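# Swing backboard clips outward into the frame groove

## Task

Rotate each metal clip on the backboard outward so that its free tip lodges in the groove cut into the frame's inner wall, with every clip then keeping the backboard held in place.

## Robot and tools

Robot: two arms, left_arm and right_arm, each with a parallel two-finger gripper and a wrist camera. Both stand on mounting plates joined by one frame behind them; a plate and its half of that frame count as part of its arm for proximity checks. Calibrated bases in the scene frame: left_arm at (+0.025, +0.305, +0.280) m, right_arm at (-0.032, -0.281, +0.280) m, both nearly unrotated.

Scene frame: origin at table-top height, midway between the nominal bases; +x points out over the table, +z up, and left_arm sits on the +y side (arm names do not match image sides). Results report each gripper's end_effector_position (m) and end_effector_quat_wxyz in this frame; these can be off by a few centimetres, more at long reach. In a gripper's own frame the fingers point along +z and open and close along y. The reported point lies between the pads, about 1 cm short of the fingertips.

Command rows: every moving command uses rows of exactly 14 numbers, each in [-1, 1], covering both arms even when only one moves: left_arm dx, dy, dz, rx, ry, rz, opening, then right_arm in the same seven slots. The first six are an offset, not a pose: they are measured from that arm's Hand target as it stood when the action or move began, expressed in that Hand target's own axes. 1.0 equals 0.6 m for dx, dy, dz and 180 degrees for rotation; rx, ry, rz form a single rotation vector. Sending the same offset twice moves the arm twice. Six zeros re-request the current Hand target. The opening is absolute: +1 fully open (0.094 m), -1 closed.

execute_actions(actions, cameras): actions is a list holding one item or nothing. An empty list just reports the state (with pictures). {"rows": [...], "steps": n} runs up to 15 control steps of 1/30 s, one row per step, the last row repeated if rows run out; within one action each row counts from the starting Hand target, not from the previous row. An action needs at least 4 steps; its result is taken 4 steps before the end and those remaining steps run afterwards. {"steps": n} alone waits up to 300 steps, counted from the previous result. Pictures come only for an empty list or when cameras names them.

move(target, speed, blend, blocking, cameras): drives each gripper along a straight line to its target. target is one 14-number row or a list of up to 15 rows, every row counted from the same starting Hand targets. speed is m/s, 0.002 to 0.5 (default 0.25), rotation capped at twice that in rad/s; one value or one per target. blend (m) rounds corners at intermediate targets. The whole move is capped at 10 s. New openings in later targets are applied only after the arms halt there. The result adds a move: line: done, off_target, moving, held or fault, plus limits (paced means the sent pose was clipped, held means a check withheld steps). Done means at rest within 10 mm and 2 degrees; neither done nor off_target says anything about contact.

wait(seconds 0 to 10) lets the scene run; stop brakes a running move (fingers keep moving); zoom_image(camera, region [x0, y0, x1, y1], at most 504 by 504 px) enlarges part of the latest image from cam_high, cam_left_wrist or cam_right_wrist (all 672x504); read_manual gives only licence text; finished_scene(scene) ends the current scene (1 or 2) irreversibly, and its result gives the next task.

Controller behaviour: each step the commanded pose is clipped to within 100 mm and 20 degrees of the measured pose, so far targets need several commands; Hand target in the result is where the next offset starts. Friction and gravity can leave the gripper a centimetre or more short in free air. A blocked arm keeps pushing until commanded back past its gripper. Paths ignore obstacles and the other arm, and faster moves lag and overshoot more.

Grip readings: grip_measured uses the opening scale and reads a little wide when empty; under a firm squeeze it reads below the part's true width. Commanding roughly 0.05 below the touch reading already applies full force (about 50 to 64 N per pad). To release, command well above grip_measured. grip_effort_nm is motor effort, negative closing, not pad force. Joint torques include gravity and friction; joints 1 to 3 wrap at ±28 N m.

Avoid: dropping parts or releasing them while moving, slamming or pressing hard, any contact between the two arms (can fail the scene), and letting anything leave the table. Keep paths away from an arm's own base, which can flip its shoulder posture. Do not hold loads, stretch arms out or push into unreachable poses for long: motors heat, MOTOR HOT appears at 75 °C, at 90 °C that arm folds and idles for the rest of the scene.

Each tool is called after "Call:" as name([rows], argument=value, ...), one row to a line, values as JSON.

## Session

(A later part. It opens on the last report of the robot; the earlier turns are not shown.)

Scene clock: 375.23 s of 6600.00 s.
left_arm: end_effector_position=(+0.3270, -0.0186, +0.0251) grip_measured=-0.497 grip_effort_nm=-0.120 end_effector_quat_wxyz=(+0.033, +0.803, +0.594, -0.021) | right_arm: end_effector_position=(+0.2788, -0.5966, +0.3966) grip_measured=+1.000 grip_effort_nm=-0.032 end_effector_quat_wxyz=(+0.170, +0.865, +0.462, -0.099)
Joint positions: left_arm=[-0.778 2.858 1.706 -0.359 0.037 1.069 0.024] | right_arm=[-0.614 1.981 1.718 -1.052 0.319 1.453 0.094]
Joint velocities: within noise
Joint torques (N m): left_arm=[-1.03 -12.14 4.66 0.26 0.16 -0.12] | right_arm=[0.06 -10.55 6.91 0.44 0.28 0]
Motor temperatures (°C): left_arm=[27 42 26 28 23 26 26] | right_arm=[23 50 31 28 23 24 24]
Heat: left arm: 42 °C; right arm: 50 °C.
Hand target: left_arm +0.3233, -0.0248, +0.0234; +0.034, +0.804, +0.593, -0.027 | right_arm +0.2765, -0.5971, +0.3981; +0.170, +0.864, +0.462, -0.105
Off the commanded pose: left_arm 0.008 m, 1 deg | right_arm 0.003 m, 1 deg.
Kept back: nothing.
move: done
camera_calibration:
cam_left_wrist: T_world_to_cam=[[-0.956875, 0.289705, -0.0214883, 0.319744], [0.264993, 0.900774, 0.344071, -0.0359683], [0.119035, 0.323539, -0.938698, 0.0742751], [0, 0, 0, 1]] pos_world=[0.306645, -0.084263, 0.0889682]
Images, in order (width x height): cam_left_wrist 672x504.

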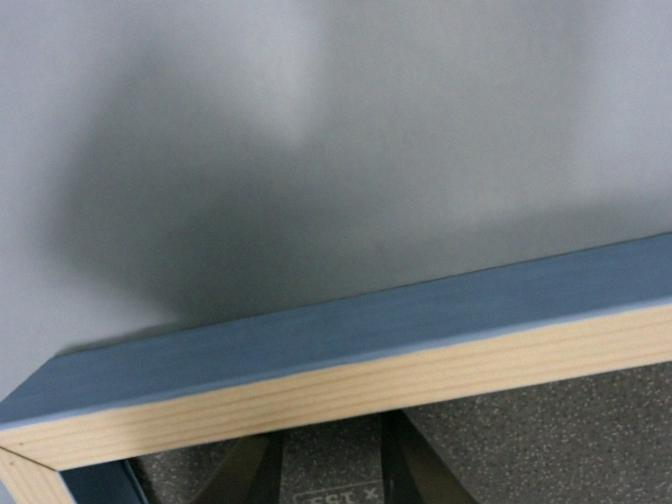

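Call:
move([
  [0,0,0,0,0,0,-0.7,0,0,0,0,0,0,1],
  [0,0,0,0,0,0,-0.82,0,0,0,0,0,0,1],
  [0,0,0,0,0,0,-0.88,0,0,0,0,0,0,1],
], cameras=[])

Call:
move(target=[0,0,0,0,0,0,-0.92,0,0,0,0,0,0,1], cameras=[])

Call:
move(target=[0,0,0,0,0,0,-0.96,0,0,0,0,0,0,1], cameras=[])

Call:
move([
  [0,0,0,0,0,0,-0.6,0,0,0,0,0,0,1],
  [0.012,0.002,-0.1,0,0.0,-0.0,-0.4,0,0,0,0,0,0,1],
  [0.1,-0.02,-0.1,0,0.03,-0.089,-0.4,0,0,0,0,0,0,1],
], speed=0.12, cameras=["cam_left_wrist"])

Call:
zoom_image(camera="cam_left_wrist", region=[280, 0, 380, 75])

Scene clock: 378.70 s of 6600.00 s.
left_arm: end_effector_position=(+0.3258, -0.0198, +0.0252) grip_measured=-0.877 grip_effort_nm=-0.120 end_effector_quat_wxyz=(+0.033, +0.804, +0.593, -0.021) | right_arm: end_effector_position=(+0.2788, -0.5966, +0.3966) grip_measured=+1.000 grip_effort_nm=-0.037 end_effector_quat_wxyz=(+0.170, +0.865, +0.462, -0.099)
Joint positions: left_arm=[-0.782 2.858 1.706 -0.359 0.037 1.069 0.006] | right_arm=[-0.614 1.981 1.718 -1.052 0.319 1.453 0.094]
Joint velocities: within noise
Joint torques (N m): left_arm=[-0.79 -12.12 4.67 0.26 0.16 -0.11] | right_arm=[0.01 -10.54 6.93 0.43 0.31 -0.02]
Motor temperatures (°C): left_arm=[27 43 26 28 23 26 26] | right_arm=[23 50 31 28 23 24 24]
Heat: left arm: 43 °C; right arm: 50 °C.
Hand target: left_arm +0.3233, -0.0249, +0.0234; +0.034, +0.804, +0.593, -0.027 | right_arm +0.2765, -0.5971, +0.3981; +0.170, +0.864, +0.462, -0.105
Off the commanded pose: left_arm 0.006 m, 1 deg | right_arm 0.003 m, 1 deg.
Kept back: nothing.
move: done
No camera images: "cameras" was empty.

Scene clock: 379.40 s of 6600.00 s.
left_arm: end_effector_position=(+0.3258, -0.0198, +0.0252) grip_measured=-0.917 grip_effort_nm=-0.129 end_effector_quat_wxyz=(+0.033, +0.804, +0.593, -0.021) | right_arm: end_effector_position=(+0.2788, -0.5966, +0.3966) grip_measured=+1.000 grip_effort_nm=-0.032 end_effector_quat_wxyz=(+0.170, +0.865, +0.462, -0.099)
Joint positions: left_arm=[-0.782 2.858 1.706 -0.359 0.037 1.069 0.004] | right_arm=[-0.614 1.981 1.718 -1.052 0.319 1.453 0.094]
Joint velocities: within noise
Joint torques (N m): left_arm=[-0.77 -12.11 4.67 0.26 0.15 -0.11] | right_arm=[-0.08 -10.48 6.89 0.42 0.31 0]
Motor temperatures (°C): left_arm=[27 43 26 28 23 26 26] | right_arm=[23 50 31 28 23 24 24]
Heat: left arm: 43 °C; right arm: 50 °C.
Hand target: left_arm +0.3232, -0.0248, +0.0234; +0.034, +0.804, +0.593, -0.027 | right_arm +0.2765, -0.5971, +0.3981; +0.170, +0.864, +0.462, -0.105
Off the commanded pose: left_arm 0.006 m, 1 deg | right_arm 0.003 m, 1 deg.
Kept back: nothing.
move: done
No camera images: "cameras" was empty.

Scene clock: 380.10 s of 6600.00 s.
left_arm: end_effector_position=(+0.3261, -0.0200, +0.0252) grip_measured=-0.957 grip_effort_nm=-0.125 end_effector_quat_wxyz=(+0.034, +0.804, +0.593, -0.021) | right_arm: end_effector_position=(+0.2788, -0.5966, +0.3966) grip_measured=+1.000 grip_effort_nm=-0.037 end_effector_quat_wxyz=(+0.170, +0.865, +0.462, -0.099)
Joint positions: left_arm=[-0.782 2.858 1.706 -0.357 0.036 1.069 0.002] | right_arm=[-0.614 1.981 1.718 -1.052 0.319 1.453 0.094]
Joint velocities: within noise
Joint torques (N m): left_arm=[-0.77 -12.14 4.67 0.25 0.16 -0.11] | right_arm=[0.05 -10.59 6.9 0.44 0.31 -0.03]
Motor temperatures (°C): left_arm=[27 43 26 28 23 26 26] | right_arm=[23 50 31 28 23 24 24]
Heat: left arm: 43 °C; right arm: 50 °C.
Hand target: left_arm +0.3233, -0.0248, +0.0234; +0.034, +0.804, +0.593, -0.027 | right_arm +0.2765, -0.5971, +0.3981; +0.170, +0.864, +0.462, -0.105
Off the commanded pose: left_arm 0.006 m, 1 deg | right_arm 0.003 m, 1 deg.
Kept back: nothing.
move: done
No camera images: "cameras" was empty.

Scene clock: 384.03 s of 6600.00 s.
left_arm: end_effector_position=(+0.3209, +0.0458, +0.0662) grip_measured=-0.403 grip_effort_nm=0.168 end_effector_quat_wxyz=(-0.016, +0.720, +0.694, +0.002) | right_arm: end_effector_position=(+0.2788, -0.5966, +0.3966) grip_measured=+1.000 grip_effort_nm=-0.032 end_effector_quat_wxyz=(+0.170, +0.865, +0.462, -0.099)
Joint positions: left_arm=[-0.703 2.664 1.477 -0.415 -0.021 0.883 0.028] | right_arm=[-0.614 1.981 1.718 -1.052 0.319 1.453 0.094]
Joint velocities: within noise
Joint torques (N m): left_arm=[0.06 -15.34 2.43 0.25 -0.07 -0.12] | right_arm=[-0.21 -10.62 6.87 0.45 0.3 -0.03]
Motor temperatures (°C): left_arm=[27 44 26 28 23 26 26] | right_arm=[23 50 31 28 23 24 24]
Heat: left arm: 44 °C; right arm: 50 °C.
Hand target: left_arm +0.3298, +0.0410, +0.0778; +0.002, +0.714, +0.700, +0.006 | right_arm +0.2765, -0.5971, +0.3981; +0.170, +0.864, +0.462, -0.105
Off the commanded pose: left_arm 0.015 m, 2 deg | right_arm 0.003 m, 1 deg.
Kept back: nothing.
move: off_target (left_arm)
camera_calibration:
cam_left_wrist: T_world_to_cam=[[-0.999108, 0.0322098, 0.0272913, 0.318237], [0.0408857, 0.899307, 0.435403, -0.040476], [-0.010519, 0.43613, -0.899822, 0.126539], [0, 0, 0, 1]] pos_world=[0.320939, -0.0290377, 0.122801]
Images, in order (width x height): cam_left_wrist 672x504.

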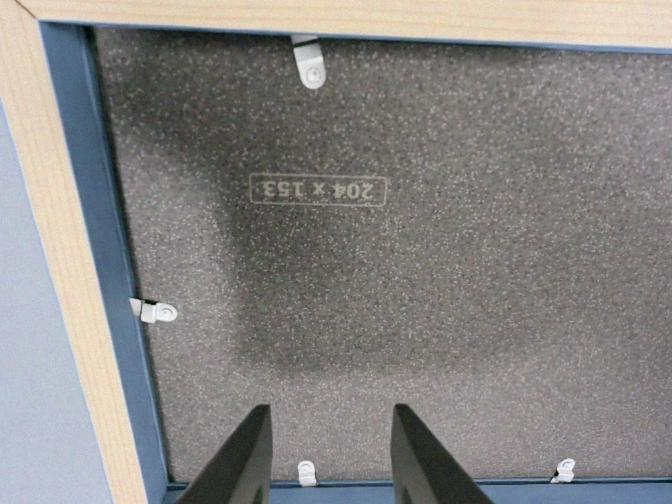

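Scaled by 5.040 from the camera's 672x504 image, which has a finer 960x720 frame.

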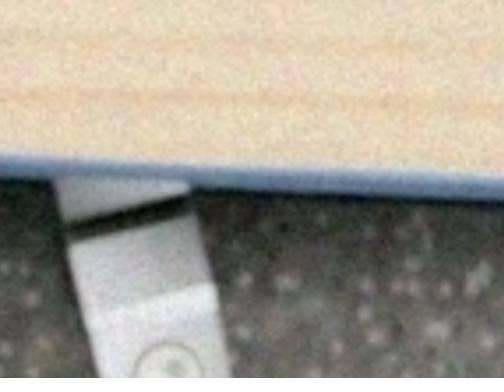

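Call:
move([
  [-0.06,-0.005,0.02,0,-0.1,0,-0.4,0,0,0,0,0,0,1],
  [-0.09,-0.005,0.047,0,-0.167,0,-0.4,0,0,0,0,0,0,1],
], speed=0.15, cameras=["cam_left_wrist"])

Call:
zoom_image(camera="cam_left_wrist", region=[230, 300, 430, 450])

Scene clock: 388.73 s of 6600.00 s.
left_arm: end_effector_position=(+0.3318, -0.0159, +0.0551) grip_measured=-0.403 grip_effort_nm=0.164 end_effector_quat_wxyz=(+0.188, +0.694, +0.674, -0.170) | right_arm: end_effector_position=(+0.2788, -0.5966, +0.3966) grip_measured=+1.000 grip_effort_nm=-0.032 end_effector_quat_wxyz=(+0.170, +0.865, +0.462, -0.099)
Joint positions: left_arm=[-0.634 2.71 1.307 0.175 0.375 0.882 0.028] | right_arm=[-0.614 1.981 1.718 -1.052 0.319 1.453 0.094]
Joint velocities: within noise
Joint torques (N m): left_arm=[0.18 -10.44 2.15 0.81 0.39 -0.05] | right_arm=[-0.01 -10.58 6.93 0.42 0.31 -0.04]
Motor temperatures (°C): left_arm=[27 44 26 28 23 26 26] | right_arm=[23 50 31 28 23 24 24]
Heat: left arm: 44 °C; right arm: 50 °C.
Hand target: left_arm +0.3261, -0.0128, +0.0494; +0.184, +0.691, +0.675, -0.179 | right_arm +0.2765, -0.5971, +0.3981; +0.170, +0.864, +0.462, -0.105
Off the commanded pose: left_arm 0.009 m, 1 deg | right_arm 0.003 m, 1 deg.
Kept back: nothing.
move: done
camera_calibration:
cam_left_wrist: T_world_to_cam=[[-0.999503, 0.0212526, -0.0232785, 0.334101], [0.0231937, 0.995976, -0.0865664, 0.0554949], [0.021345, -0.0870633, -0.995974, 0.130045], [0, 0, 0, 1]] pos_world=[0.329872, -0.05105, 0.142103]
Images, in order (width x height): cam_left_wrist 672x504.

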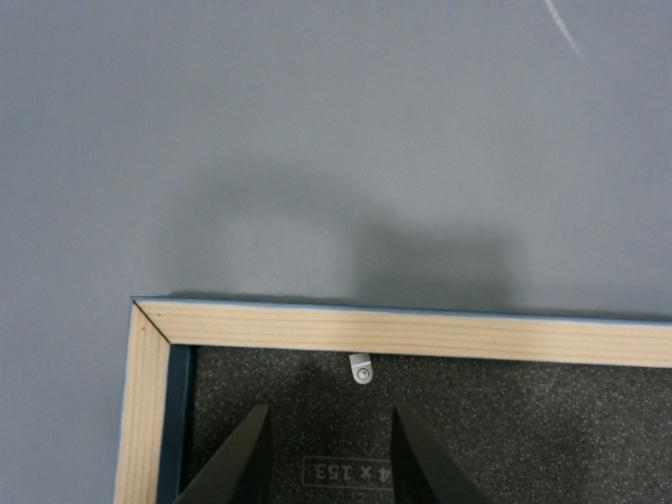

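Scaled by 2.520 from the camera's 672x504 image, which has a finer 960x720 frame.

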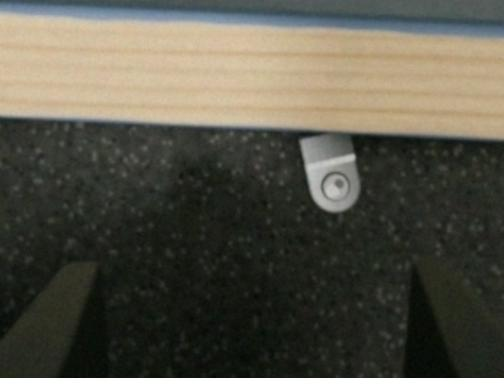

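Call:
execute_actions(actions=[], cameras=["cam_left_wrist"])

Call:
zoom_image(camera="cam_left_wrist", region=[200, 250, 500, 500])

Scene clock: 389.43 s of 6600.00 s.
left_arm: end_effector_position=(+0.3319, -0.0162, +0.0553) grip_measured=-0.403 grip_effort_nm=0.164 end_effector_quat_wxyz=(+0.188, +0.694, +0.674, -0.170) | right_arm: end_effector_position=(+0.2788, -0.5966, +0.3966) grip_measured=+1.000 grip_effort_nm=-0.037 end_effector_quat_wxyz=(+0.170, +0.865, +0.462, -0.099)
Joint positions: left_arm=[-0.634 2.71 1.307 0.176 0.376 0.882 0.028] | right_arm=[-0.614 1.981 1.718 -1.052 0.319 1.453 0.094]
Joint velocities: within noise
Joint torques (N m): left_arm=[0.17 -10.47 2.15 0.8 0.39 -0.05] | right_arm=[-0.01 -10.61 7.01 0.44 0.3 -0.01]
Motor temperatures (°C): left_arm=[27 44 26 28 23 26 26] | right_arm=[23 50 31 28 23 24 24]
Heat: left arm: 44 °C; right arm: 50 °C.
Hand target: left_arm +0.3262, -0.0128, +0.0494; +0.184, +0.691, +0.675, -0.179 | right_arm +0.2765, -0.5971, +0.3981; +0.170, +0.864, +0.462, -0.105
Off the commanded pose: left_arm 0.009 m, 1 deg | right_arm 0.003 m, 1 deg.
Steps of this call (1-21: nothing new was sent). Readings (end_effector_position of left_arm | right_arm):
1: (+0.3318, -0.0159, +0.0552) | (+0.2788, -0.5966, +0.3966)
2: (+0.3319, -0.0160, +0.0552) | (+0.2788, -0.5966, +0.3966)
4: (+0.3319, -0.0161, +0.0553) | (+0.2788, -0.5966, +0.3966)
8: (+0.3319, -0.0162, +0.0553) | (+0.2788, -0.5966, +0.3966)
21: the state above
camera_calibration:
cam_left_wrist: T_world_to_cam=[[-0.99948, 0.0214522, -0.0240859, 0.334332], [0.0234957, 0.99584, -0.0880432, 0.0557785], [0.022097, -0.0885633, -0.995825, 0.129902], [0, 0, 0, 1]] pos_world=[0.329977, -0.051214, 0.142323]
Images, in order (width x height): cam_left_wrist 672x504.

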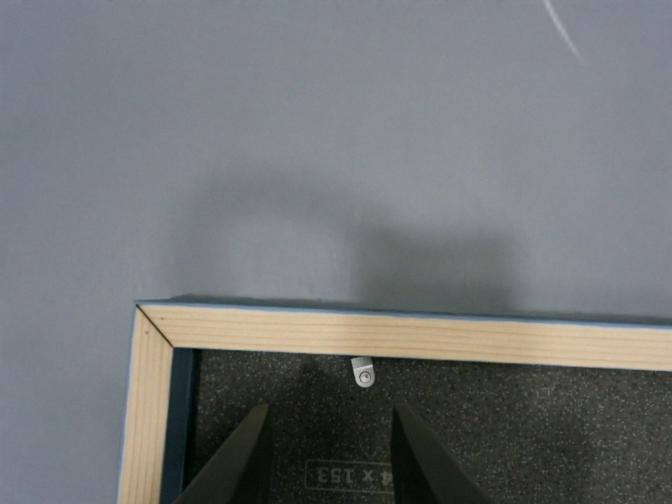

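Scaled by 1.680 from the camera's 672x504 image, which has a finer 960x720 frame.

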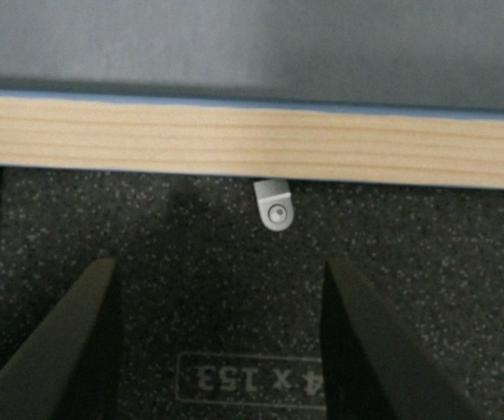

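Call:
zoom_image(camera="cam_left_wrist", region=[335, 340, 395, 400])

Scaled by 8.400 from the camera's 672x504 image, which has a finer 960x720 frame.

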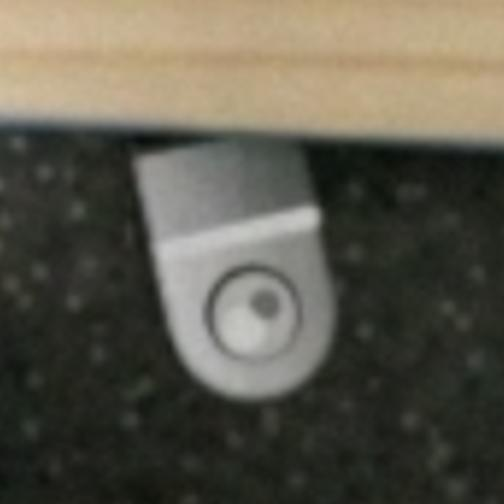

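Call:
move(target=[0.062, -0.033, -0.093, 0, 0, 0, -0.4, 0, 0, 0, 0, 0, 0, 1], speed=0.15, cameras=["cam_left_wrist"])

Scene clock: 392.27 s of 6600.00 s.
left_arm: end_effector_position=(+0.3040, +0.0531, +0.0695) grip_measured=-0.403 grip_effort_nm=0.173 end_effector_quat_wxyz=(+0.168, +0.688, +0.684, -0.174) | right_arm: end_effector_position=(+0.2788, -0.5966, +0.3966) grip_measured=+1.000 grip_effort_nm=-0.042 end_effector_quat_wxyz=(+0.170, +0.865, +0.462, -0.099)
Joint positions: left_arm=[-0.519 2.579 1.034 0.234 0.407 0.984 0.028] | right_arm=[-0.614 1.981 1.718 -1.052 0.319 1.453 0.094]
Joint velocities: within noise
Joint torques (N m): left_arm=[-0.21 -12.6 1.2 0.68 0.42 0.03] | right_arm=[0.1 -10.51 7.05 0.4 0.29 -0.07]
Motor temperatures (°C): left_arm=[27 44 26 28 23 26 26] | right_arm=[23 50 31 28 23 24 24]
Heat: left arm: 44 °C; right arm: 50 °C.
Hand target: left_arm +0.3070, +0.0476, +0.0790; +0.183, +0.692, +0.675, -0.179 | right_arm +0.2765, -0.5971, +0.3981; +0.170, +0.864, +0.462, -0.105
Off the commanded pose: left_arm 0.012 m, 2 deg | right_arm 0.003 m, 1 deg.
Kept back: nothing.
move: off_target (left_arm)
camera_calibration:
cam_left_wrist: T_world_to_cam=[[-0.999867, 0.00696005, 0.0147499, 0.303477], [0.00598989, 0.997879, -0.0648269, -0.00766603], [-0.0151698, -0.0647299, -0.997788, 0.161003], [0, 0, 0, 1]] pos_world=[0.305925, 0.0159593, 0.155674]
Images, in order (width x height): cam_left_wrist 672x504.

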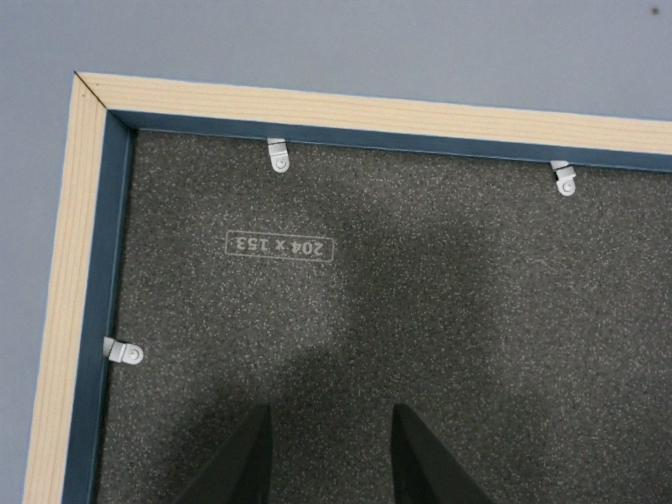

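Call:
zoom_image(camera="cam_left_wrist", region=[245, 120, 315, 180])

Call:
zoom_image(camera="cam_left_wrist", region=[530, 145, 600, 205])

Call:
zoom_image(camera="cam_left_wrist", region=[90, 320, 160, 380])

Scaled by 7.200 from the camera's 672x504 image, which has a finer 960x720 frame.

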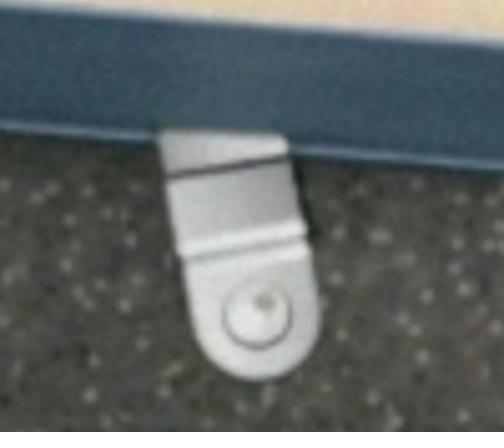

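Scaled by 7.200 from the camera's 672x504 image, which has a finer 960x720 frame.

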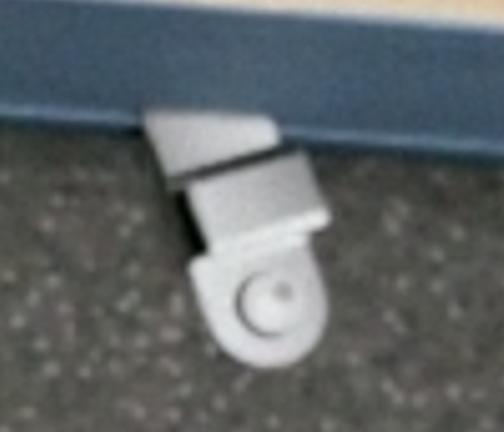

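Scaled by 7.200 from the camera's 672x504 image, which has a finer 960x720 frame.

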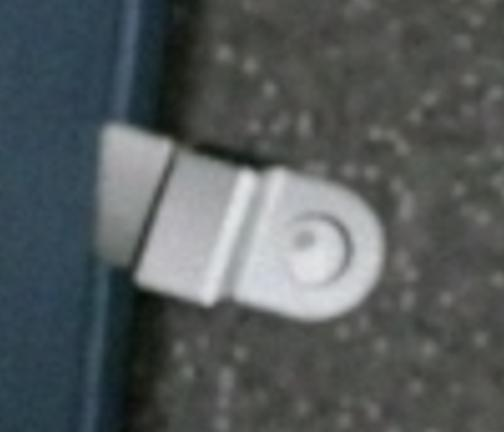

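Call:
move(target=[-0.033, -0.067, -0.058, 0, 0.165, 0, -0.4, 0, 0, 0, 0, 0, 0, 1], speed=0.2, cameras=[])

Call:
move(target=[0, 0, 0, 0, 0, 0.505, -0.4, 0, 0, 0, 0, 0, 0, 1], speed=0.3, cameras=["cam_left_wrist"])

Scene clock: 396.60 s of 6600.00 s.
left_arm: end_effector_position=(+0.2582, +0.0568, +0.1082) grip_measured=-0.403 grip_effort_nm=0.168 end_effector_quat_wxyz=(-0.009, +0.717, +0.697, +0.002) | right_arm: end_effector_position=(+0.2788, -0.5966, +0.3966) grip_measured=+1.000 grip_effort_nm=-0.032 end_effector_quat_wxyz=(+0.170, +0.865, +0.462, -0.099)
Joint positions: left_arm=[-0.8 2.415 1.137 -0.312 -0.017 0.779 0.028] | right_arm=[-0.614 1.981 1.718 -1.052 0.319 1.453 0.094]
Joint velocities: within noise
Joint torques (N m): left_arm=[-0.34 -12.63 4.25 0.06 -0.05 -0.13] | right_arm=[0.09 -10.56 6.98 0.45 0.29 0]
Motor temperatures (°C): left_arm=[27 44 26 28 23 26 26] | right_arm=[23 50 31 28 23 24 24]
Heat: left arm: 44 °C; right arm: 50 °C.
Hand target: left_arm +0.2666, +0.0485, +0.1187; +0.005, +0.714, +0.700, +0.004 | right_arm +0.2765, -0.5971, +0.3981; +0.170, +0.864, +0.462, -0.105
Off the commanded pose: left_arm 0.016 m, 2 deg | right_arm 0.003 m, 1 deg.
Kept back: nothing.
move: off_target (left_arm)
No camera images: "cameras" was empty.

Scene clock: 399.67 s of 6600.00 s.
left_arm: end_effector_position=(+0.2610, +0.0533, +0.1107) grip_measured=-0.403 grip_effort_nm=0.164 end_effector_quat_wxyz=(-0.034, +0.995, +0.085, +0.038) | right_arm: end_effector_position=(+0.2788, -0.5966, +0.3966) grip_measured=+1.000 grip_effort_nm=-0.037 end_effector_quat_wxyz=(+0.170, +0.865, +0.462, -0.099)
Joint positions: left_arm=[-0.851 2.415 1.148 -0.317 -0.115 2.099 0.028] | right_arm=[-0.614 1.981 1.718 -1.052 0.319 1.453 0.094]
Joint velocities: within noise
Joint torques (N m): left_arm=[-0.5 -11.95 4.19 -0.01 -0.08 0.04] | right_arm=[-0.01 -10.63 6.93 0.46 0.29 -0.02]
Motor temperatures (°C): left_arm=[27 44 26 28 23 26 26] | right_arm=[23 50 31 28 23 24 24]
Heat: left arm: 44 °C; right arm: 50 °C.
Hand target: left_arm +0.2665, +0.0484, +0.1187; +0.000, +1.000, -0.018, +0.006 | right_arm +0.2765, -0.5971, +0.3981; +0.170, +0.864, +0.462, -0.105
Off the commanded pose: left_arm 0.011 m, 13 deg | right_arm 0.003 m, 1 deg.
joint sent to its limit (left arm) — joint 6 (wrist roll), upper limit.
Kept back: nothing.
move: off_target (left_arm)
camera_calibration:
cam_left_wrist: T_world_to_cam=[[-0.175146, 0.982186, 0.0680736, -0.0133309], [0.86652, 0.120956, 0.484264, -0.243642], [0.467404, 0.143804, -0.87227, 0.0504572], [0, 0, 0, 1]] pos_world=[0.185202, 0.0353075, 0.162907]
Images, in order (width x height): cam_left_wrist 672x504.

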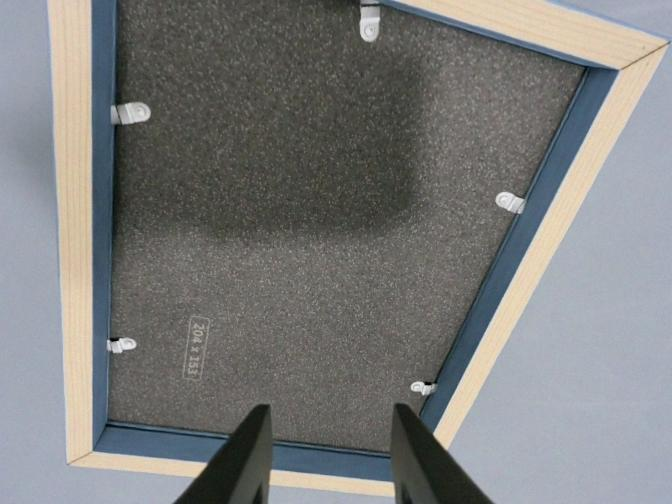

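Call:
move(target=[-0.002, 0.15, 0.06, 0, 0, -0.039, -0.3, 0, 0, 0, 0, 0, 0, 1], speed=0.15, cameras=["cam_left_wrist", "cam_high"])

Scene clock: 401.50 s of 6600.00 s.
left_arm: end_effector_position=(+0.2665, -0.0417, +0.0873) grip_measured=-0.303 grip_effort_nm=0.164 end_effector_quat_wxyz=(+0.007, +0.999, +0.040, +0.017) | right_arm: end_effector_position=(+0.2788, -0.5966, +0.3966) grip_measured=+1.000 grip_effort_nm=-0.032 end_effector_quat_wxyz=(+0.170, +0.865, +0.462, -0.099)
Joint positions: left_arm=[-0.952 2.638 1.537 -0.444 -0.035 2.09 0.033] | right_arm=[-0.614 1.981 1.718 -1.052 0.319 1.453 0.094]
Joint velocities: within noise
Joint torques (N m): left_arm=[-0.46 -10.73 5.22 0.09 0.11 -0.13] | right_arm=[0.01 -10.51 7.04 0.43 0.3 0.01]
Motor temperatures (°C): left_arm=[27 44 26 28 23 26 26] | right_arm=[23 50 31 28 23 24 24]
Heat: left arm: 44 °C; right arm: 50 °C.
Hand target: left_arm +0.2625, -0.0415, +0.0827; +0.001, +0.999, +0.043, +0.006 | right_arm +0.2765, -0.5971, +0.3981; +0.170, +0.864, +0.462, -0.105
Off the commanded pose: left_arm 0.006 m, 1 deg | right_arm 0.003 m, 1 deg.
Kept back: nothing.
move: done
camera_calibration:
cam_left_wrist: T_world_to_cam=[[-0.0835357, 0.996476, -0.00751892, 0.0653166], [0.893761, 0.0782576, 0.441664, -0.230907], [0.440696, 0.0301746, -0.897149, 0.0456645], [0, 0, 0, 1]] pos_world=[0.191708, -0.0483941, 0.143442]
Images, in order (width x height): cam_high 672x504, cam_left_wrist 672x504.

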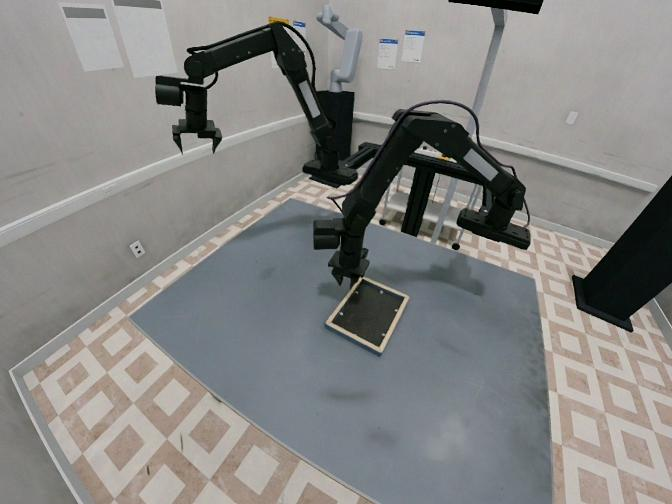

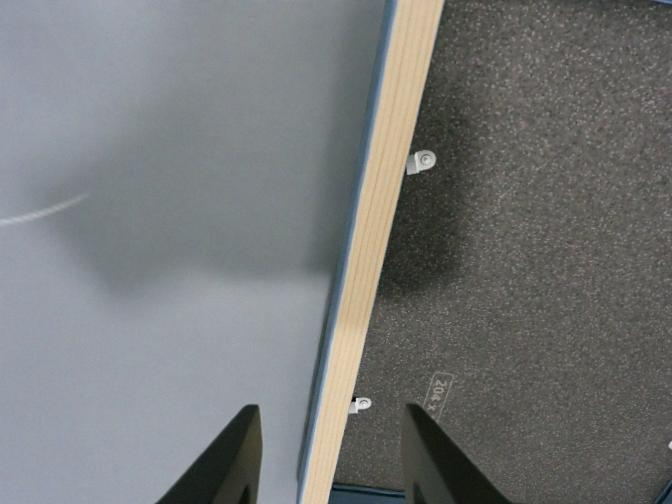

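Call:
move(target=[-0.020, -0.0168, 0.06, 0, 0, 0, -0.3, 0, 0, 0, 0, 0, 0, 1], speed=0.1, cameras=["cam_left_wrist"])

Scene clock: 402.93 s of 6600.00 s.
left_arm: end_effector_position=(+0.2573, -0.0357, +0.0534) grip_measured=-0.303 grip_effort_nm=0.164 end_effector_quat_wxyz=(+0.004, +0.999, +0.041, +0.015) | right_arm: end_effector_position=(+0.2788, -0.5966, +0.3966) grip_measured=+1.000 grip_effort_nm=-0.037 end_effector_quat_wxyz=(+0.170, +0.865, +0.462, -0.099)
Joint positions: left_arm=[-0.961 2.721 1.528 -0.359 -0.034 2.078 0.033] | right_arm=[-0.614 1.981 1.718 -1.052 0.319 1.453 0.094]
Joint velocities: within noise
Joint torques (N m): left_arm=[-0.61 -11.11 2.69 0.29 0.11 -0.11] | right_arm=[0.06 -10.36 6.97 0.4 0.26 -0.02]
Motor temperatures (°C): left_arm=[27 44 26 28 23 26 26] | right_arm=[23 50 31 28 23 24 24]
Heat: left arm: 44 °C; right arm: 50 °C.
Hand target: left_arm +0.2500, -0.0326, +0.0466; +0.001, +0.999, +0.043, +0.006 | right_arm +0.2765, -0.5971, +0.3981; +0.170, +0.864, +0.462, -0.105
Off the commanded pose: left_arm 0.010 m, 1 deg | right_arm 0.003 m, 1 deg.
Kept back: nothing.
move: done
camera_calibration:
cam_left_wrist: T_world_to_cam=[[-0.0857249, 0.996317, -0.00182527, 0.0585867], [0.895522, 0.077855, 0.438155, -0.208408], [0.436683, 0.0359262, -0.898898, 0.0205221], [0, 0, 0, 1]] pos_world=[0.182694, -0.0428826, 0.109869]
Images, in order (width x height): cam_left_wrist 672x504.

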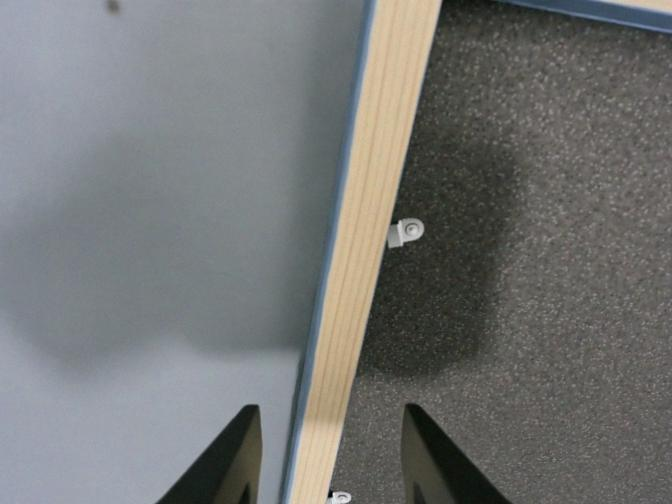

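Call:
move(target=[0, 0, 0.035, 0, 0, 0, -0.45, 0, 0, 0, 0, 0, 0, 1], speed=0.06, cameras=["cam_left_wrist"])

Scene clock: 404.03 s of 6600.00 s.
left_arm: end_effector_position=(+0.2526, -0.0305, +0.0308) grip_measured=-0.447 grip_effort_nm=-0.115 end_effector_quat_wxyz=(+0.000, +0.999, +0.041, +0.010) | right_arm: end_effector_position=(+0.2788, -0.5966, +0.3966) grip_measured=+1.000 grip_effort_nm=-0.042 end_effector_quat_wxyz=(+0.170, +0.865, +0.462, -0.099)
Joint positions: left_arm=[-0.961 2.784 1.541 -0.32 -0.031 2.078 0.026] | right_arm=[-0.614 1.981 1.718 -1.052 0.319 1.453 0.094]
Joint velocities: within noise
Joint torques (N m): left_arm=[-0.53 -10.65 4.26 0.23 0.06 -0.11] | right_arm=[-0.05 -10.51 7.04 0.46 0.25 -0.05]
Motor temperatures (°C): left_arm=[27 43 26 28 23 26 26] | right_arm=[23 50 31 28 23 24 24]
Heat: left arm: 43 °C; right arm: 50 °C.
Hand target: left_arm +0.2503, -0.0326, +0.0256; +0.001, +0.999, +0.043, +0.006 | right_arm +0.2765, -0.5971, +0.3981; +0.170, +0.864, +0.462, -0.105
Off the commanded pose: left_arm 0.006 m, 1 deg | right_arm 0.003 m, 1 deg.
Kept back: nothing.
move: done
camera_calibration:
cam_left_wrist: T_world_to_cam=[[-0.0858754, 0.996288, 0.00601022, 0.0528006], [0.899557, 0.0749417, 0.430327, -0.195608], [0.428279, 0.042361, -0.902653, 0.00445422], [0, 0, 0, 1]] pos_world=[0.178587, -0.0381341, 0.0878786]
Images, in order (width x height): cam_left_wrist 672x504.

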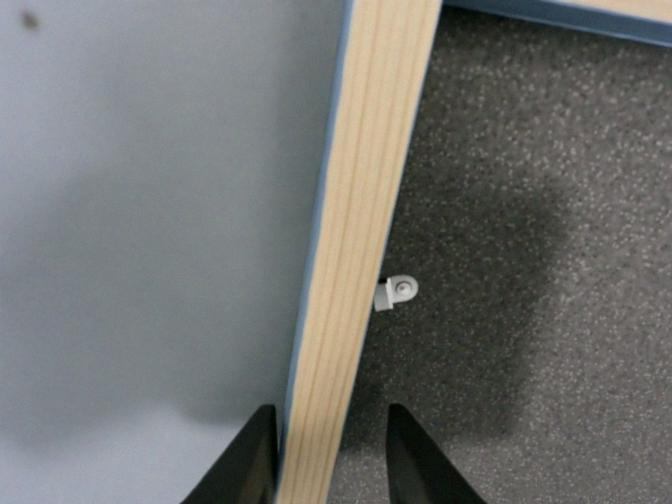

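Call:
move(target=[0, 0.006, 0.008, 0, 0, 0, -0.6, 0, 0, 0, 0, 0, 0, 1], speed=0.04, cameras=["cam_left_wrist"])

Call:
zoom_image(camera="cam_left_wrist", region=[250, 240, 450, 440])

Scene clock: 404.97 s of 6600.00 s.
left_arm: end_effector_position=(+0.2545, -0.0348, +0.0257) grip_measured=-0.597 grip_effort_nm=-0.120 end_effector_quat_wxyz=(+0.004, +0.999, +0.042, +0.011) | right_arm: end_effector_position=(+0.2788, -0.5966, +0.3966) grip_measured=+1.000 grip_effort_nm=-0.037 end_effector_quat_wxyz=(+0.170, +0.865, +0.462, -0.099)
Joint positions: left_arm=[-0.962 2.807 1.567 -0.316 -0.028 2.076 0.019] | right_arm=[-0.614 1.981 1.718 -1.052 0.319 1.453 0.094]
Joint velocities: within noise
Joint torques (N m): left_arm=[-0.76 -10.77 4.52 0.15 0.04 -0.13] | right_arm=[-0.05 -10.62 6.95 0.43 0.27 -0.01]
Motor temperatures (°C): left_arm=[27 43 26 28 23 26 26] | right_arm=[23 50 31 28 23 24 24]
Heat: left arm: 43 °C; right arm: 50 °C.
Hand target: left_arm +0.2506, -0.0361, +0.0208; +0.001, +0.999, +0.043, +0.006 | right_arm +0.2765, -0.5971, +0.3981; +0.170, +0.864, +0.462, -0.105
Off the commanded pose: left_arm 0.006 m, 1 deg | right_arm 0.003 m, 1 deg.
Kept back: nothing.
move: done
camera_calibration:
cam_left_wrist: T_world_to_cam=[[-0.0874639, 0.996167, -0.00149941, 0.0578041], [0.898517, 0.0795401, 0.431671, -0.194405], [0.430135, 0.0364084, -0.90203, -0.00146443], [0, 0, 0, 1]] pos_world=[0.180362, -0.0420662, 0.0826848]
Images, in order (width x height): cam_left_wrist 672x504.

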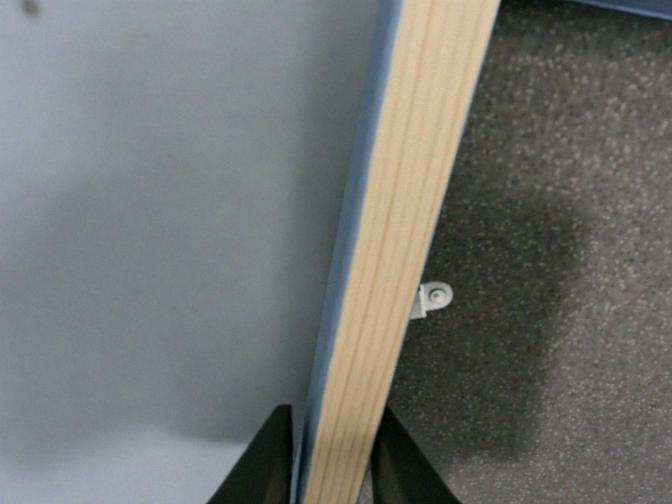

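Scaled by 2.520 from the camera's 672x504 image, which has a finer 960x720 frame.

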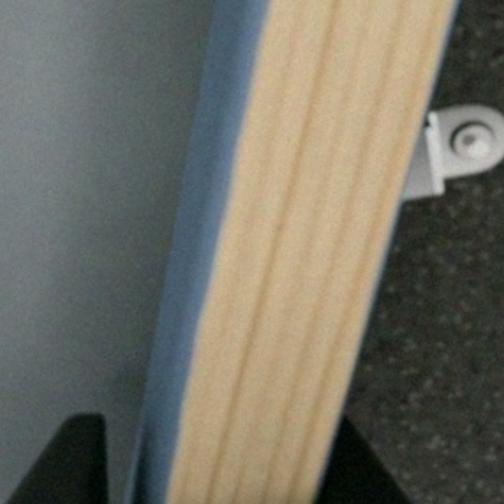

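Call:
move(target=[-0.0166, -0.003, 0, 0, 0, 0, -0.6, 0, 0, 0, 0, 0, 0, 1], speed=0.03, cameras=["cam_left_wrist"])

Call:
zoom_image(camera="cam_left_wrist", region=[330, 260, 480, 410])

Scene clock: 406.17 s of 6600.00 s.
left_arm: end_effector_position=(+0.2475, -0.0353, +0.0246) grip_measured=-0.597 grip_effort_nm=-0.120 end_effector_quat_wxyz=(-0.001, +0.999, +0.042, +0.013) | right_arm: end_effector_position=(+0.2788, -0.5966, +0.3966) grip_measured=+1.000 grip_effort_nm=-0.046 end_effector_quat_wxyz=(+0.170, +0.865, +0.462, -0.099)
Joint positions: left_arm=[-0.981 2.807 1.559 -0.315 -0.037 2.057 0.019] | right_arm=[-0.614 1.981 1.718 -1.052 0.319 1.453 0.094]
Joint velocities: within noise
Joint torques (N m): left_arm=[-0.8 -11.73 2.39 0.33 0.14 -0.12] | right_arm=[-0.12 -10.63 6.97 0.45 0.29 -0.02]
Motor temperatures (°C): left_arm=[27 43 26 28 23 26 26] | right_arm=[23 50 31 28 23 24 24]
Heat: left arm: 43 °C; right arm: 50 °C.
Hand target: left_arm +0.2405, -0.0352, +0.0206; +0.001, +0.999, +0.043, +0.006 | right_arm +0.2765, -0.5971, +0.3981; +0.170, +0.864, +0.462, -0.105
Off the commanded pose: left_arm 0.008 m, 1 deg | right_arm 0.003 m, 1 deg.
Kept back: nothing.
move: done
camera_calibration:
cam_left_wrist: T_world_to_cam=[[-0.0867571, 0.996195, 0.00824157, 0.0573363], [0.896812, 0.0744942, 0.436094, -0.1875], [0.433821, 0.0452254, -0.899863, -0.0000210657], [0, 0, 0, 1]] pos_world=[0.173136, -0.0431495, 0.0812761]
Images, in order (width x height): cam_left_wrist 672x504.

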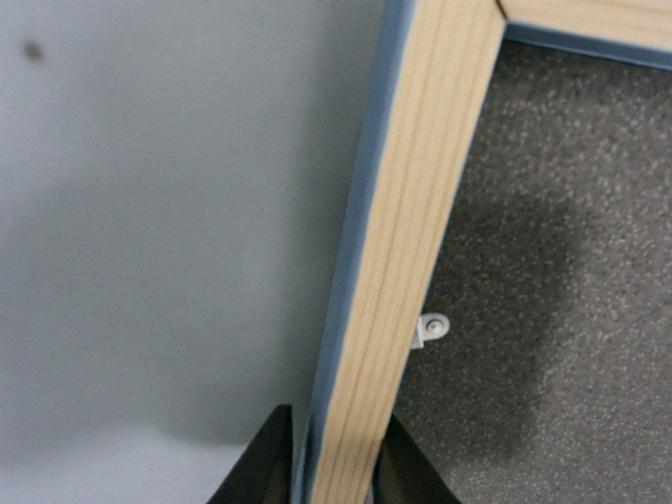

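Scaled by 3.360 from the camera's 672x504 image, which has a finer 960x720 frame.

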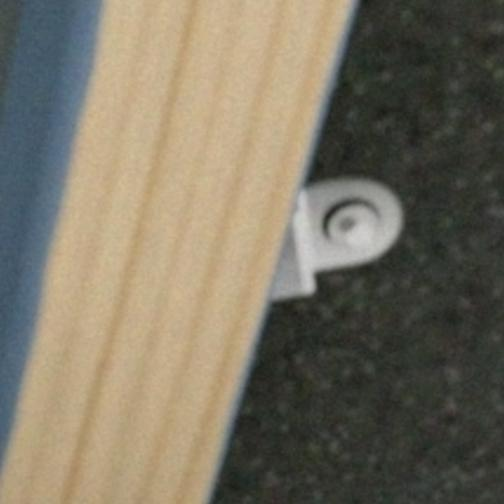

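Call:
move(target=[-0.0083, -0.0012, 0, 0, 0, 0, -0.6, 0, 0, 0, 0, 0, 0, 1], speed=0.03, cameras=["cam_left_wrist"])

Call:
zoom_image(camera="cam_left_wrist", region=[330, 290, 480, 440])

Scene clock: 407.53 s of 6600.00 s.
left_arm: end_effector_position=(+0.2441, -0.0346, +0.0233) grip_measured=-0.597 grip_effort_nm=-0.120 end_effector_quat_wxyz=(-0.002, +0.999, +0.043, +0.013) | right_arm: end_effector_position=(+0.2788, -0.5966, +0.3966) grip_measured=+1.000 grip_effort_nm=-0.042 end_effector_quat_wxyz=(+0.170, +0.865, +0.462, -0.099)
Joint positions: left_arm=[-0.987 2.807 1.549 -0.306 -0.038 2.048 0.019] | right_arm=[-0.614 1.981 1.718 -1.052 0.319 1.453 0.094]
Joint velocities: within noise
Joint torques (N m): left_arm=[-1.11 -12.15 1.88 0.35 0.15 -0.13] | right_arm=[0.06 -10.51 7.02 0.42 0.31 0.01]
Motor temperatures (°C): left_arm=[27 44 26 28 23 26 26] | right_arm=[23 50 31 28 23 24 24]
Heat: left arm: 44 °C; right arm: 50 °C.
Hand target: left_arm +0.2355, -0.0348, +0.0206; +0.001, +0.999, +0.043, +0.006 | right_arm +0.2765, -0.5971, +0.3981; +0.170, +0.864, +0.462, -0.105
Off the commanded pose: left_arm 0.009 m, 1 deg | right_arm 0.003 m, 1 deg.
Kept back: nothing.
move: done
camera_calibration:
cam_left_wrist: T_world_to_cam=[[-0.0897813, 0.995915, 0.00962674, 0.057029], [0.896614, 0.0766136, 0.436134, -0.183794], [0.433615, 0.0477882, -0.89983, 0.000404169], [0, 0, 0, 1]] pos_world=[0.169737, -0.0427342, 0.0799734]
Images, in order (width x height): cam_left_wrist 672x504.

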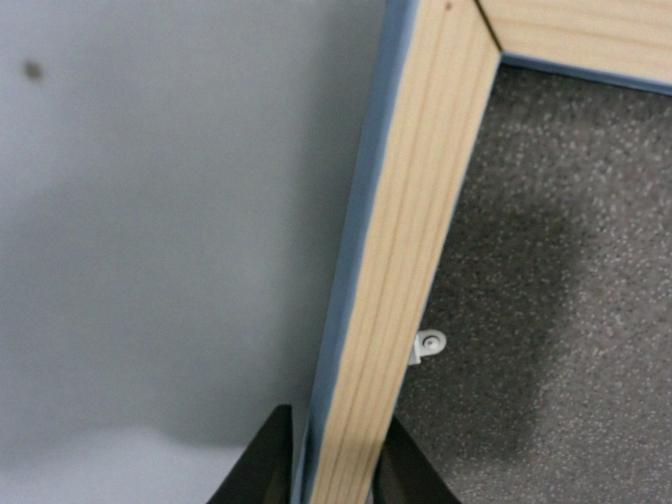

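Scaled by 3.360 from the camera's 672x504 image, which has a finer 960x720 frame.

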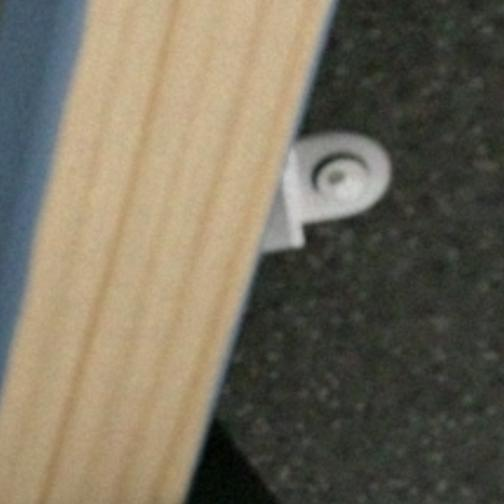

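Call:
move(target=[-0.01, -0.0016, 0, 0, 0, 0, -0.6, 0, 0, 0, 0, 0, 0, 1], speed=0.03, cameras=["cam_left_wrist"])

Call:
zoom_image(camera="cam_left_wrist", region=[330, 310, 480, 460])

Scene clock: 408.47 s of 6600.00 s.
left_arm: end_effector_position=(+0.2436, -0.0343, +0.0231) grip_measured=-0.597 grip_effort_nm=-0.120 end_effector_quat_wxyz=(-0.002, +0.999, +0.045, +0.022) | right_arm: end_effector_position=(+0.2788, -0.5966, +0.3966) grip_measured=+1.000 grip_effort_nm=-0.042 end_effector_quat_wxyz=(+0.170, +0.865, +0.462, -0.099)
Joint positions: left_arm=[-0.994 2.803 1.535 -0.288 -0.053 2.037 0.019] | right_arm=[-0.614 1.981 1.718 -1.052 0.319 1.453 0.094]
Joint velocities: within noise
Joint torques (N m): left_arm=[-1.51 -12.37 1.42 0.3 0.32 -0.15] | right_arm=[0.14 -10.4 7.01 0.45 0.31 0.01]
Motor temperatures (°C): left_arm=[27 44 26 28 23 26 26] | right_arm=[23 50 31 28 23 24 24]
Heat: left arm: 44 °C; right arm: 50 °C.
Hand target: left_arm +0.2295, -0.0345, +0.0205; +0.001, +0.999, +0.043, +0.006 | right_arm +0.2765, -0.5971, +0.3981; +0.170, +0.864, +0.462, -0.105
Off the commanded pose: left_arm 0.014 m, 2 deg | right_arm 0.003 m, 1 deg.
Kept back: nothing.
move: off_target (left_arm)
camera_calibration:
cam_left_wrist: T_world_to_cam=[[-0.0940443, 0.99553, 0.00872372, 0.0577613], [0.888753, 0.0800023, 0.451351, -0.181576], [0.448635, 0.0502002, -0.892304, -0.00337804], [0, 0, 0, 1]] pos_world=[0.168324, -0.042807, 0.0784363]
Images, in order (width x height): cam_left_wrist 672x504.

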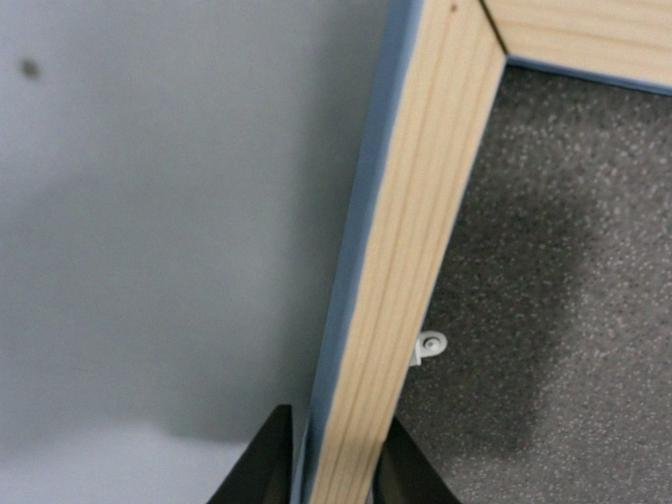

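Scaled by 3.360 from the camera's 672x504 image, which has a finer 960x720 frame.

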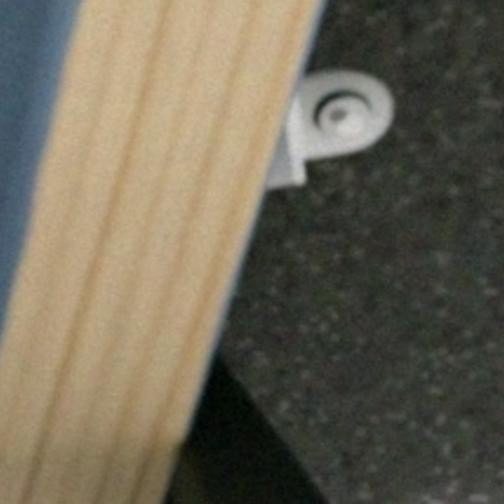

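Call:
move(target=[0, 0, -0.009, 0, 0, 0, -0.6, 0, 0, 0, 0, 0, 0, 1], speed=0.03, cameras=["cam_left_wrist"])

Call:
zoom_image(camera="cam_left_wrist", region=[330, 310, 480, 460])

Scene clock: 409.40 s of 6600.00 s.
left_arm: end_effector_position=(+0.2398, -0.0338, +0.0233) grip_measured=-0.597 grip_effort_nm=-0.125 end_effector_quat_wxyz=(-0.002, +0.999, +0.043, +0.021) | right_arm: end_effector_position=(+0.2788, -0.5966, +0.3966) grip_measured=+1.000 grip_effort_nm=-0.027 end_effector_quat_wxyz=(+0.170, +0.865, +0.462, -0.099)
Joint positions: left_arm=[-1.001 2.798 1.522 -0.282 -0.052 2.034 0.019] | right_arm=[-0.614 1.981 1.718 -1.052 0.319 1.453 0.094]
Joint velocities: within noise
Joint torques (N m): left_arm=[-0.95 -13.45 1.58 0.19 0.3 -0.13] | right_arm=[0.08 -10.59 7.13 0.47 0.3 -0.01]
Motor temperatures (°C): left_arm=[27 44 26 28 23 26 26] | right_arm=[23 50 31 28 23 24 24]
Heat: left arm: 44 °C; right arm: 50 °C.
Hand target: left_arm +0.2295, -0.0345, +0.0260; +0.001, +0.999, +0.043, +0.006 | right_arm +0.2765, -0.5971, +0.3981; +0.170, +0.864, +0.462, -0.105
Off the commanded pose: left_arm 0.011 m, 2 deg | right_arm 0.003 m, 1 deg.
Kept back: nothing.
move: off_target (left_arm)
camera_calibration:
cam_left_wrist: T_world_to_cam=[[-0.0901885, 0.995881, 0.00938015, 0.0559895], [0.889816, 0.0763456, 0.449888, -0.178721], [0.447319, 0.0489213, -0.893036, -0.00118587], [0, 0, 0, 1]] pos_world=[0.164609, -0.0420562, 0.0788204]
Images, in order (width x height): cam_left_wrist 672x504.

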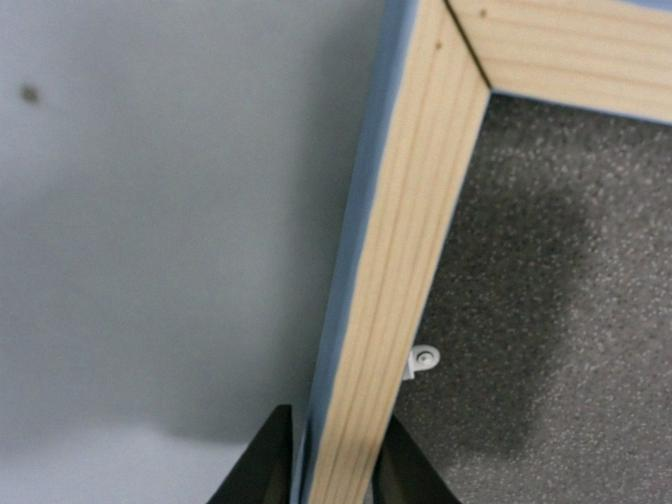

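Scaled by 3.360 from the camera's 672x504 image, which has a finer 960x720 frame.

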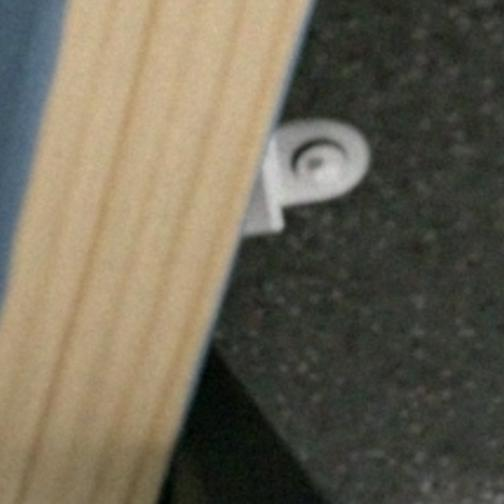

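Call:
move(target=[-0.0075, -0.0012, -0.002, 0, 0, 0, -0.6, 0, 0, 0, 0, 0, 0, 1], speed=0.03, cameras=["cam_left_wrist"])

Call:
zoom_image(camera="cam_left_wrist", region=[330, 310, 480, 460])

Scene clock: 410.33 s of 6600.00 s.
left_arm: end_effector_position=(+0.2329, -0.0324, +0.0232) grip_measured=-0.597 grip_effort_nm=-0.115 end_effector_quat_wxyz=(-0.004, +0.999, +0.042, +0.018) | right_arm: end_effector_position=(+0.2788, -0.5966, +0.3966) grip_measured=+1.000 grip_effort_nm=-0.042 end_effector_quat_wxyz=(+0.170, +0.865, +0.462, -0.099)
Joint positions: left_arm=[-1.012 2.792 1.504 -0.277 -0.048 2.025 0.019] | right_arm=[-0.614 1.981 1.718 -1.052 0.319 1.453 0.094]
Joint velocities: within noise
Joint torques (N m): left_arm=[-0.88 -13.63 1.65 0.18 0.26 -0.12] | right_arm=[-0.01 -10.51 7.12 0.37 0.28 -0.04]
Motor temperatures (°C): left_arm=[27 44 26 28 23 26 26] | right_arm=[23 50 31 28 23 24 24]
Heat: left arm: 44 °C; right arm: 50 °C.
Hand target: left_arm +0.2248, -0.0341, +0.0271; +0.001, +0.999, +0.043, +0.006 | right_arm +0.2765, -0.5971, +0.3981; +0.170, +0.864, +0.462, -0.105
Off the commanded pose: left_arm 0.009 m, 1 deg | right_arm 0.003 m, 1 deg.
Kept back: nothing.
move: done
camera_calibration:
cam_left_wrist: T_world_to_cam=[[-0.0880579, 0.996027, 0.0132379, 0.0533813], [0.893082, 0.0730565, 0.443923, -0.173381], [0.441193, 0.0509135, -0.895967, 0.00325893], [0, 0, 0, 1]] pos_world=[0.158107, -0.0406685, 0.0791813]
Images, in order (width x height): cam_left_wrist 672x504.

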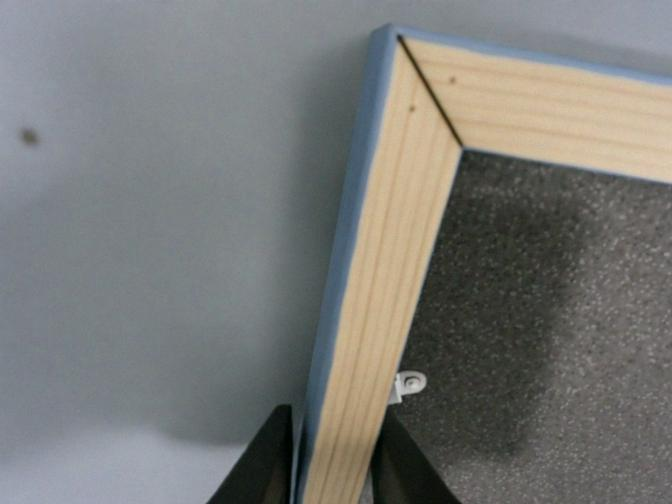

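Scaled by 3.360 from the camera's 672x504 image, which has a finer 960x720 frame.

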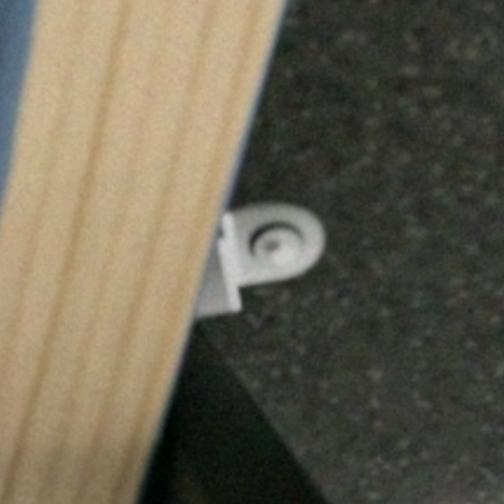

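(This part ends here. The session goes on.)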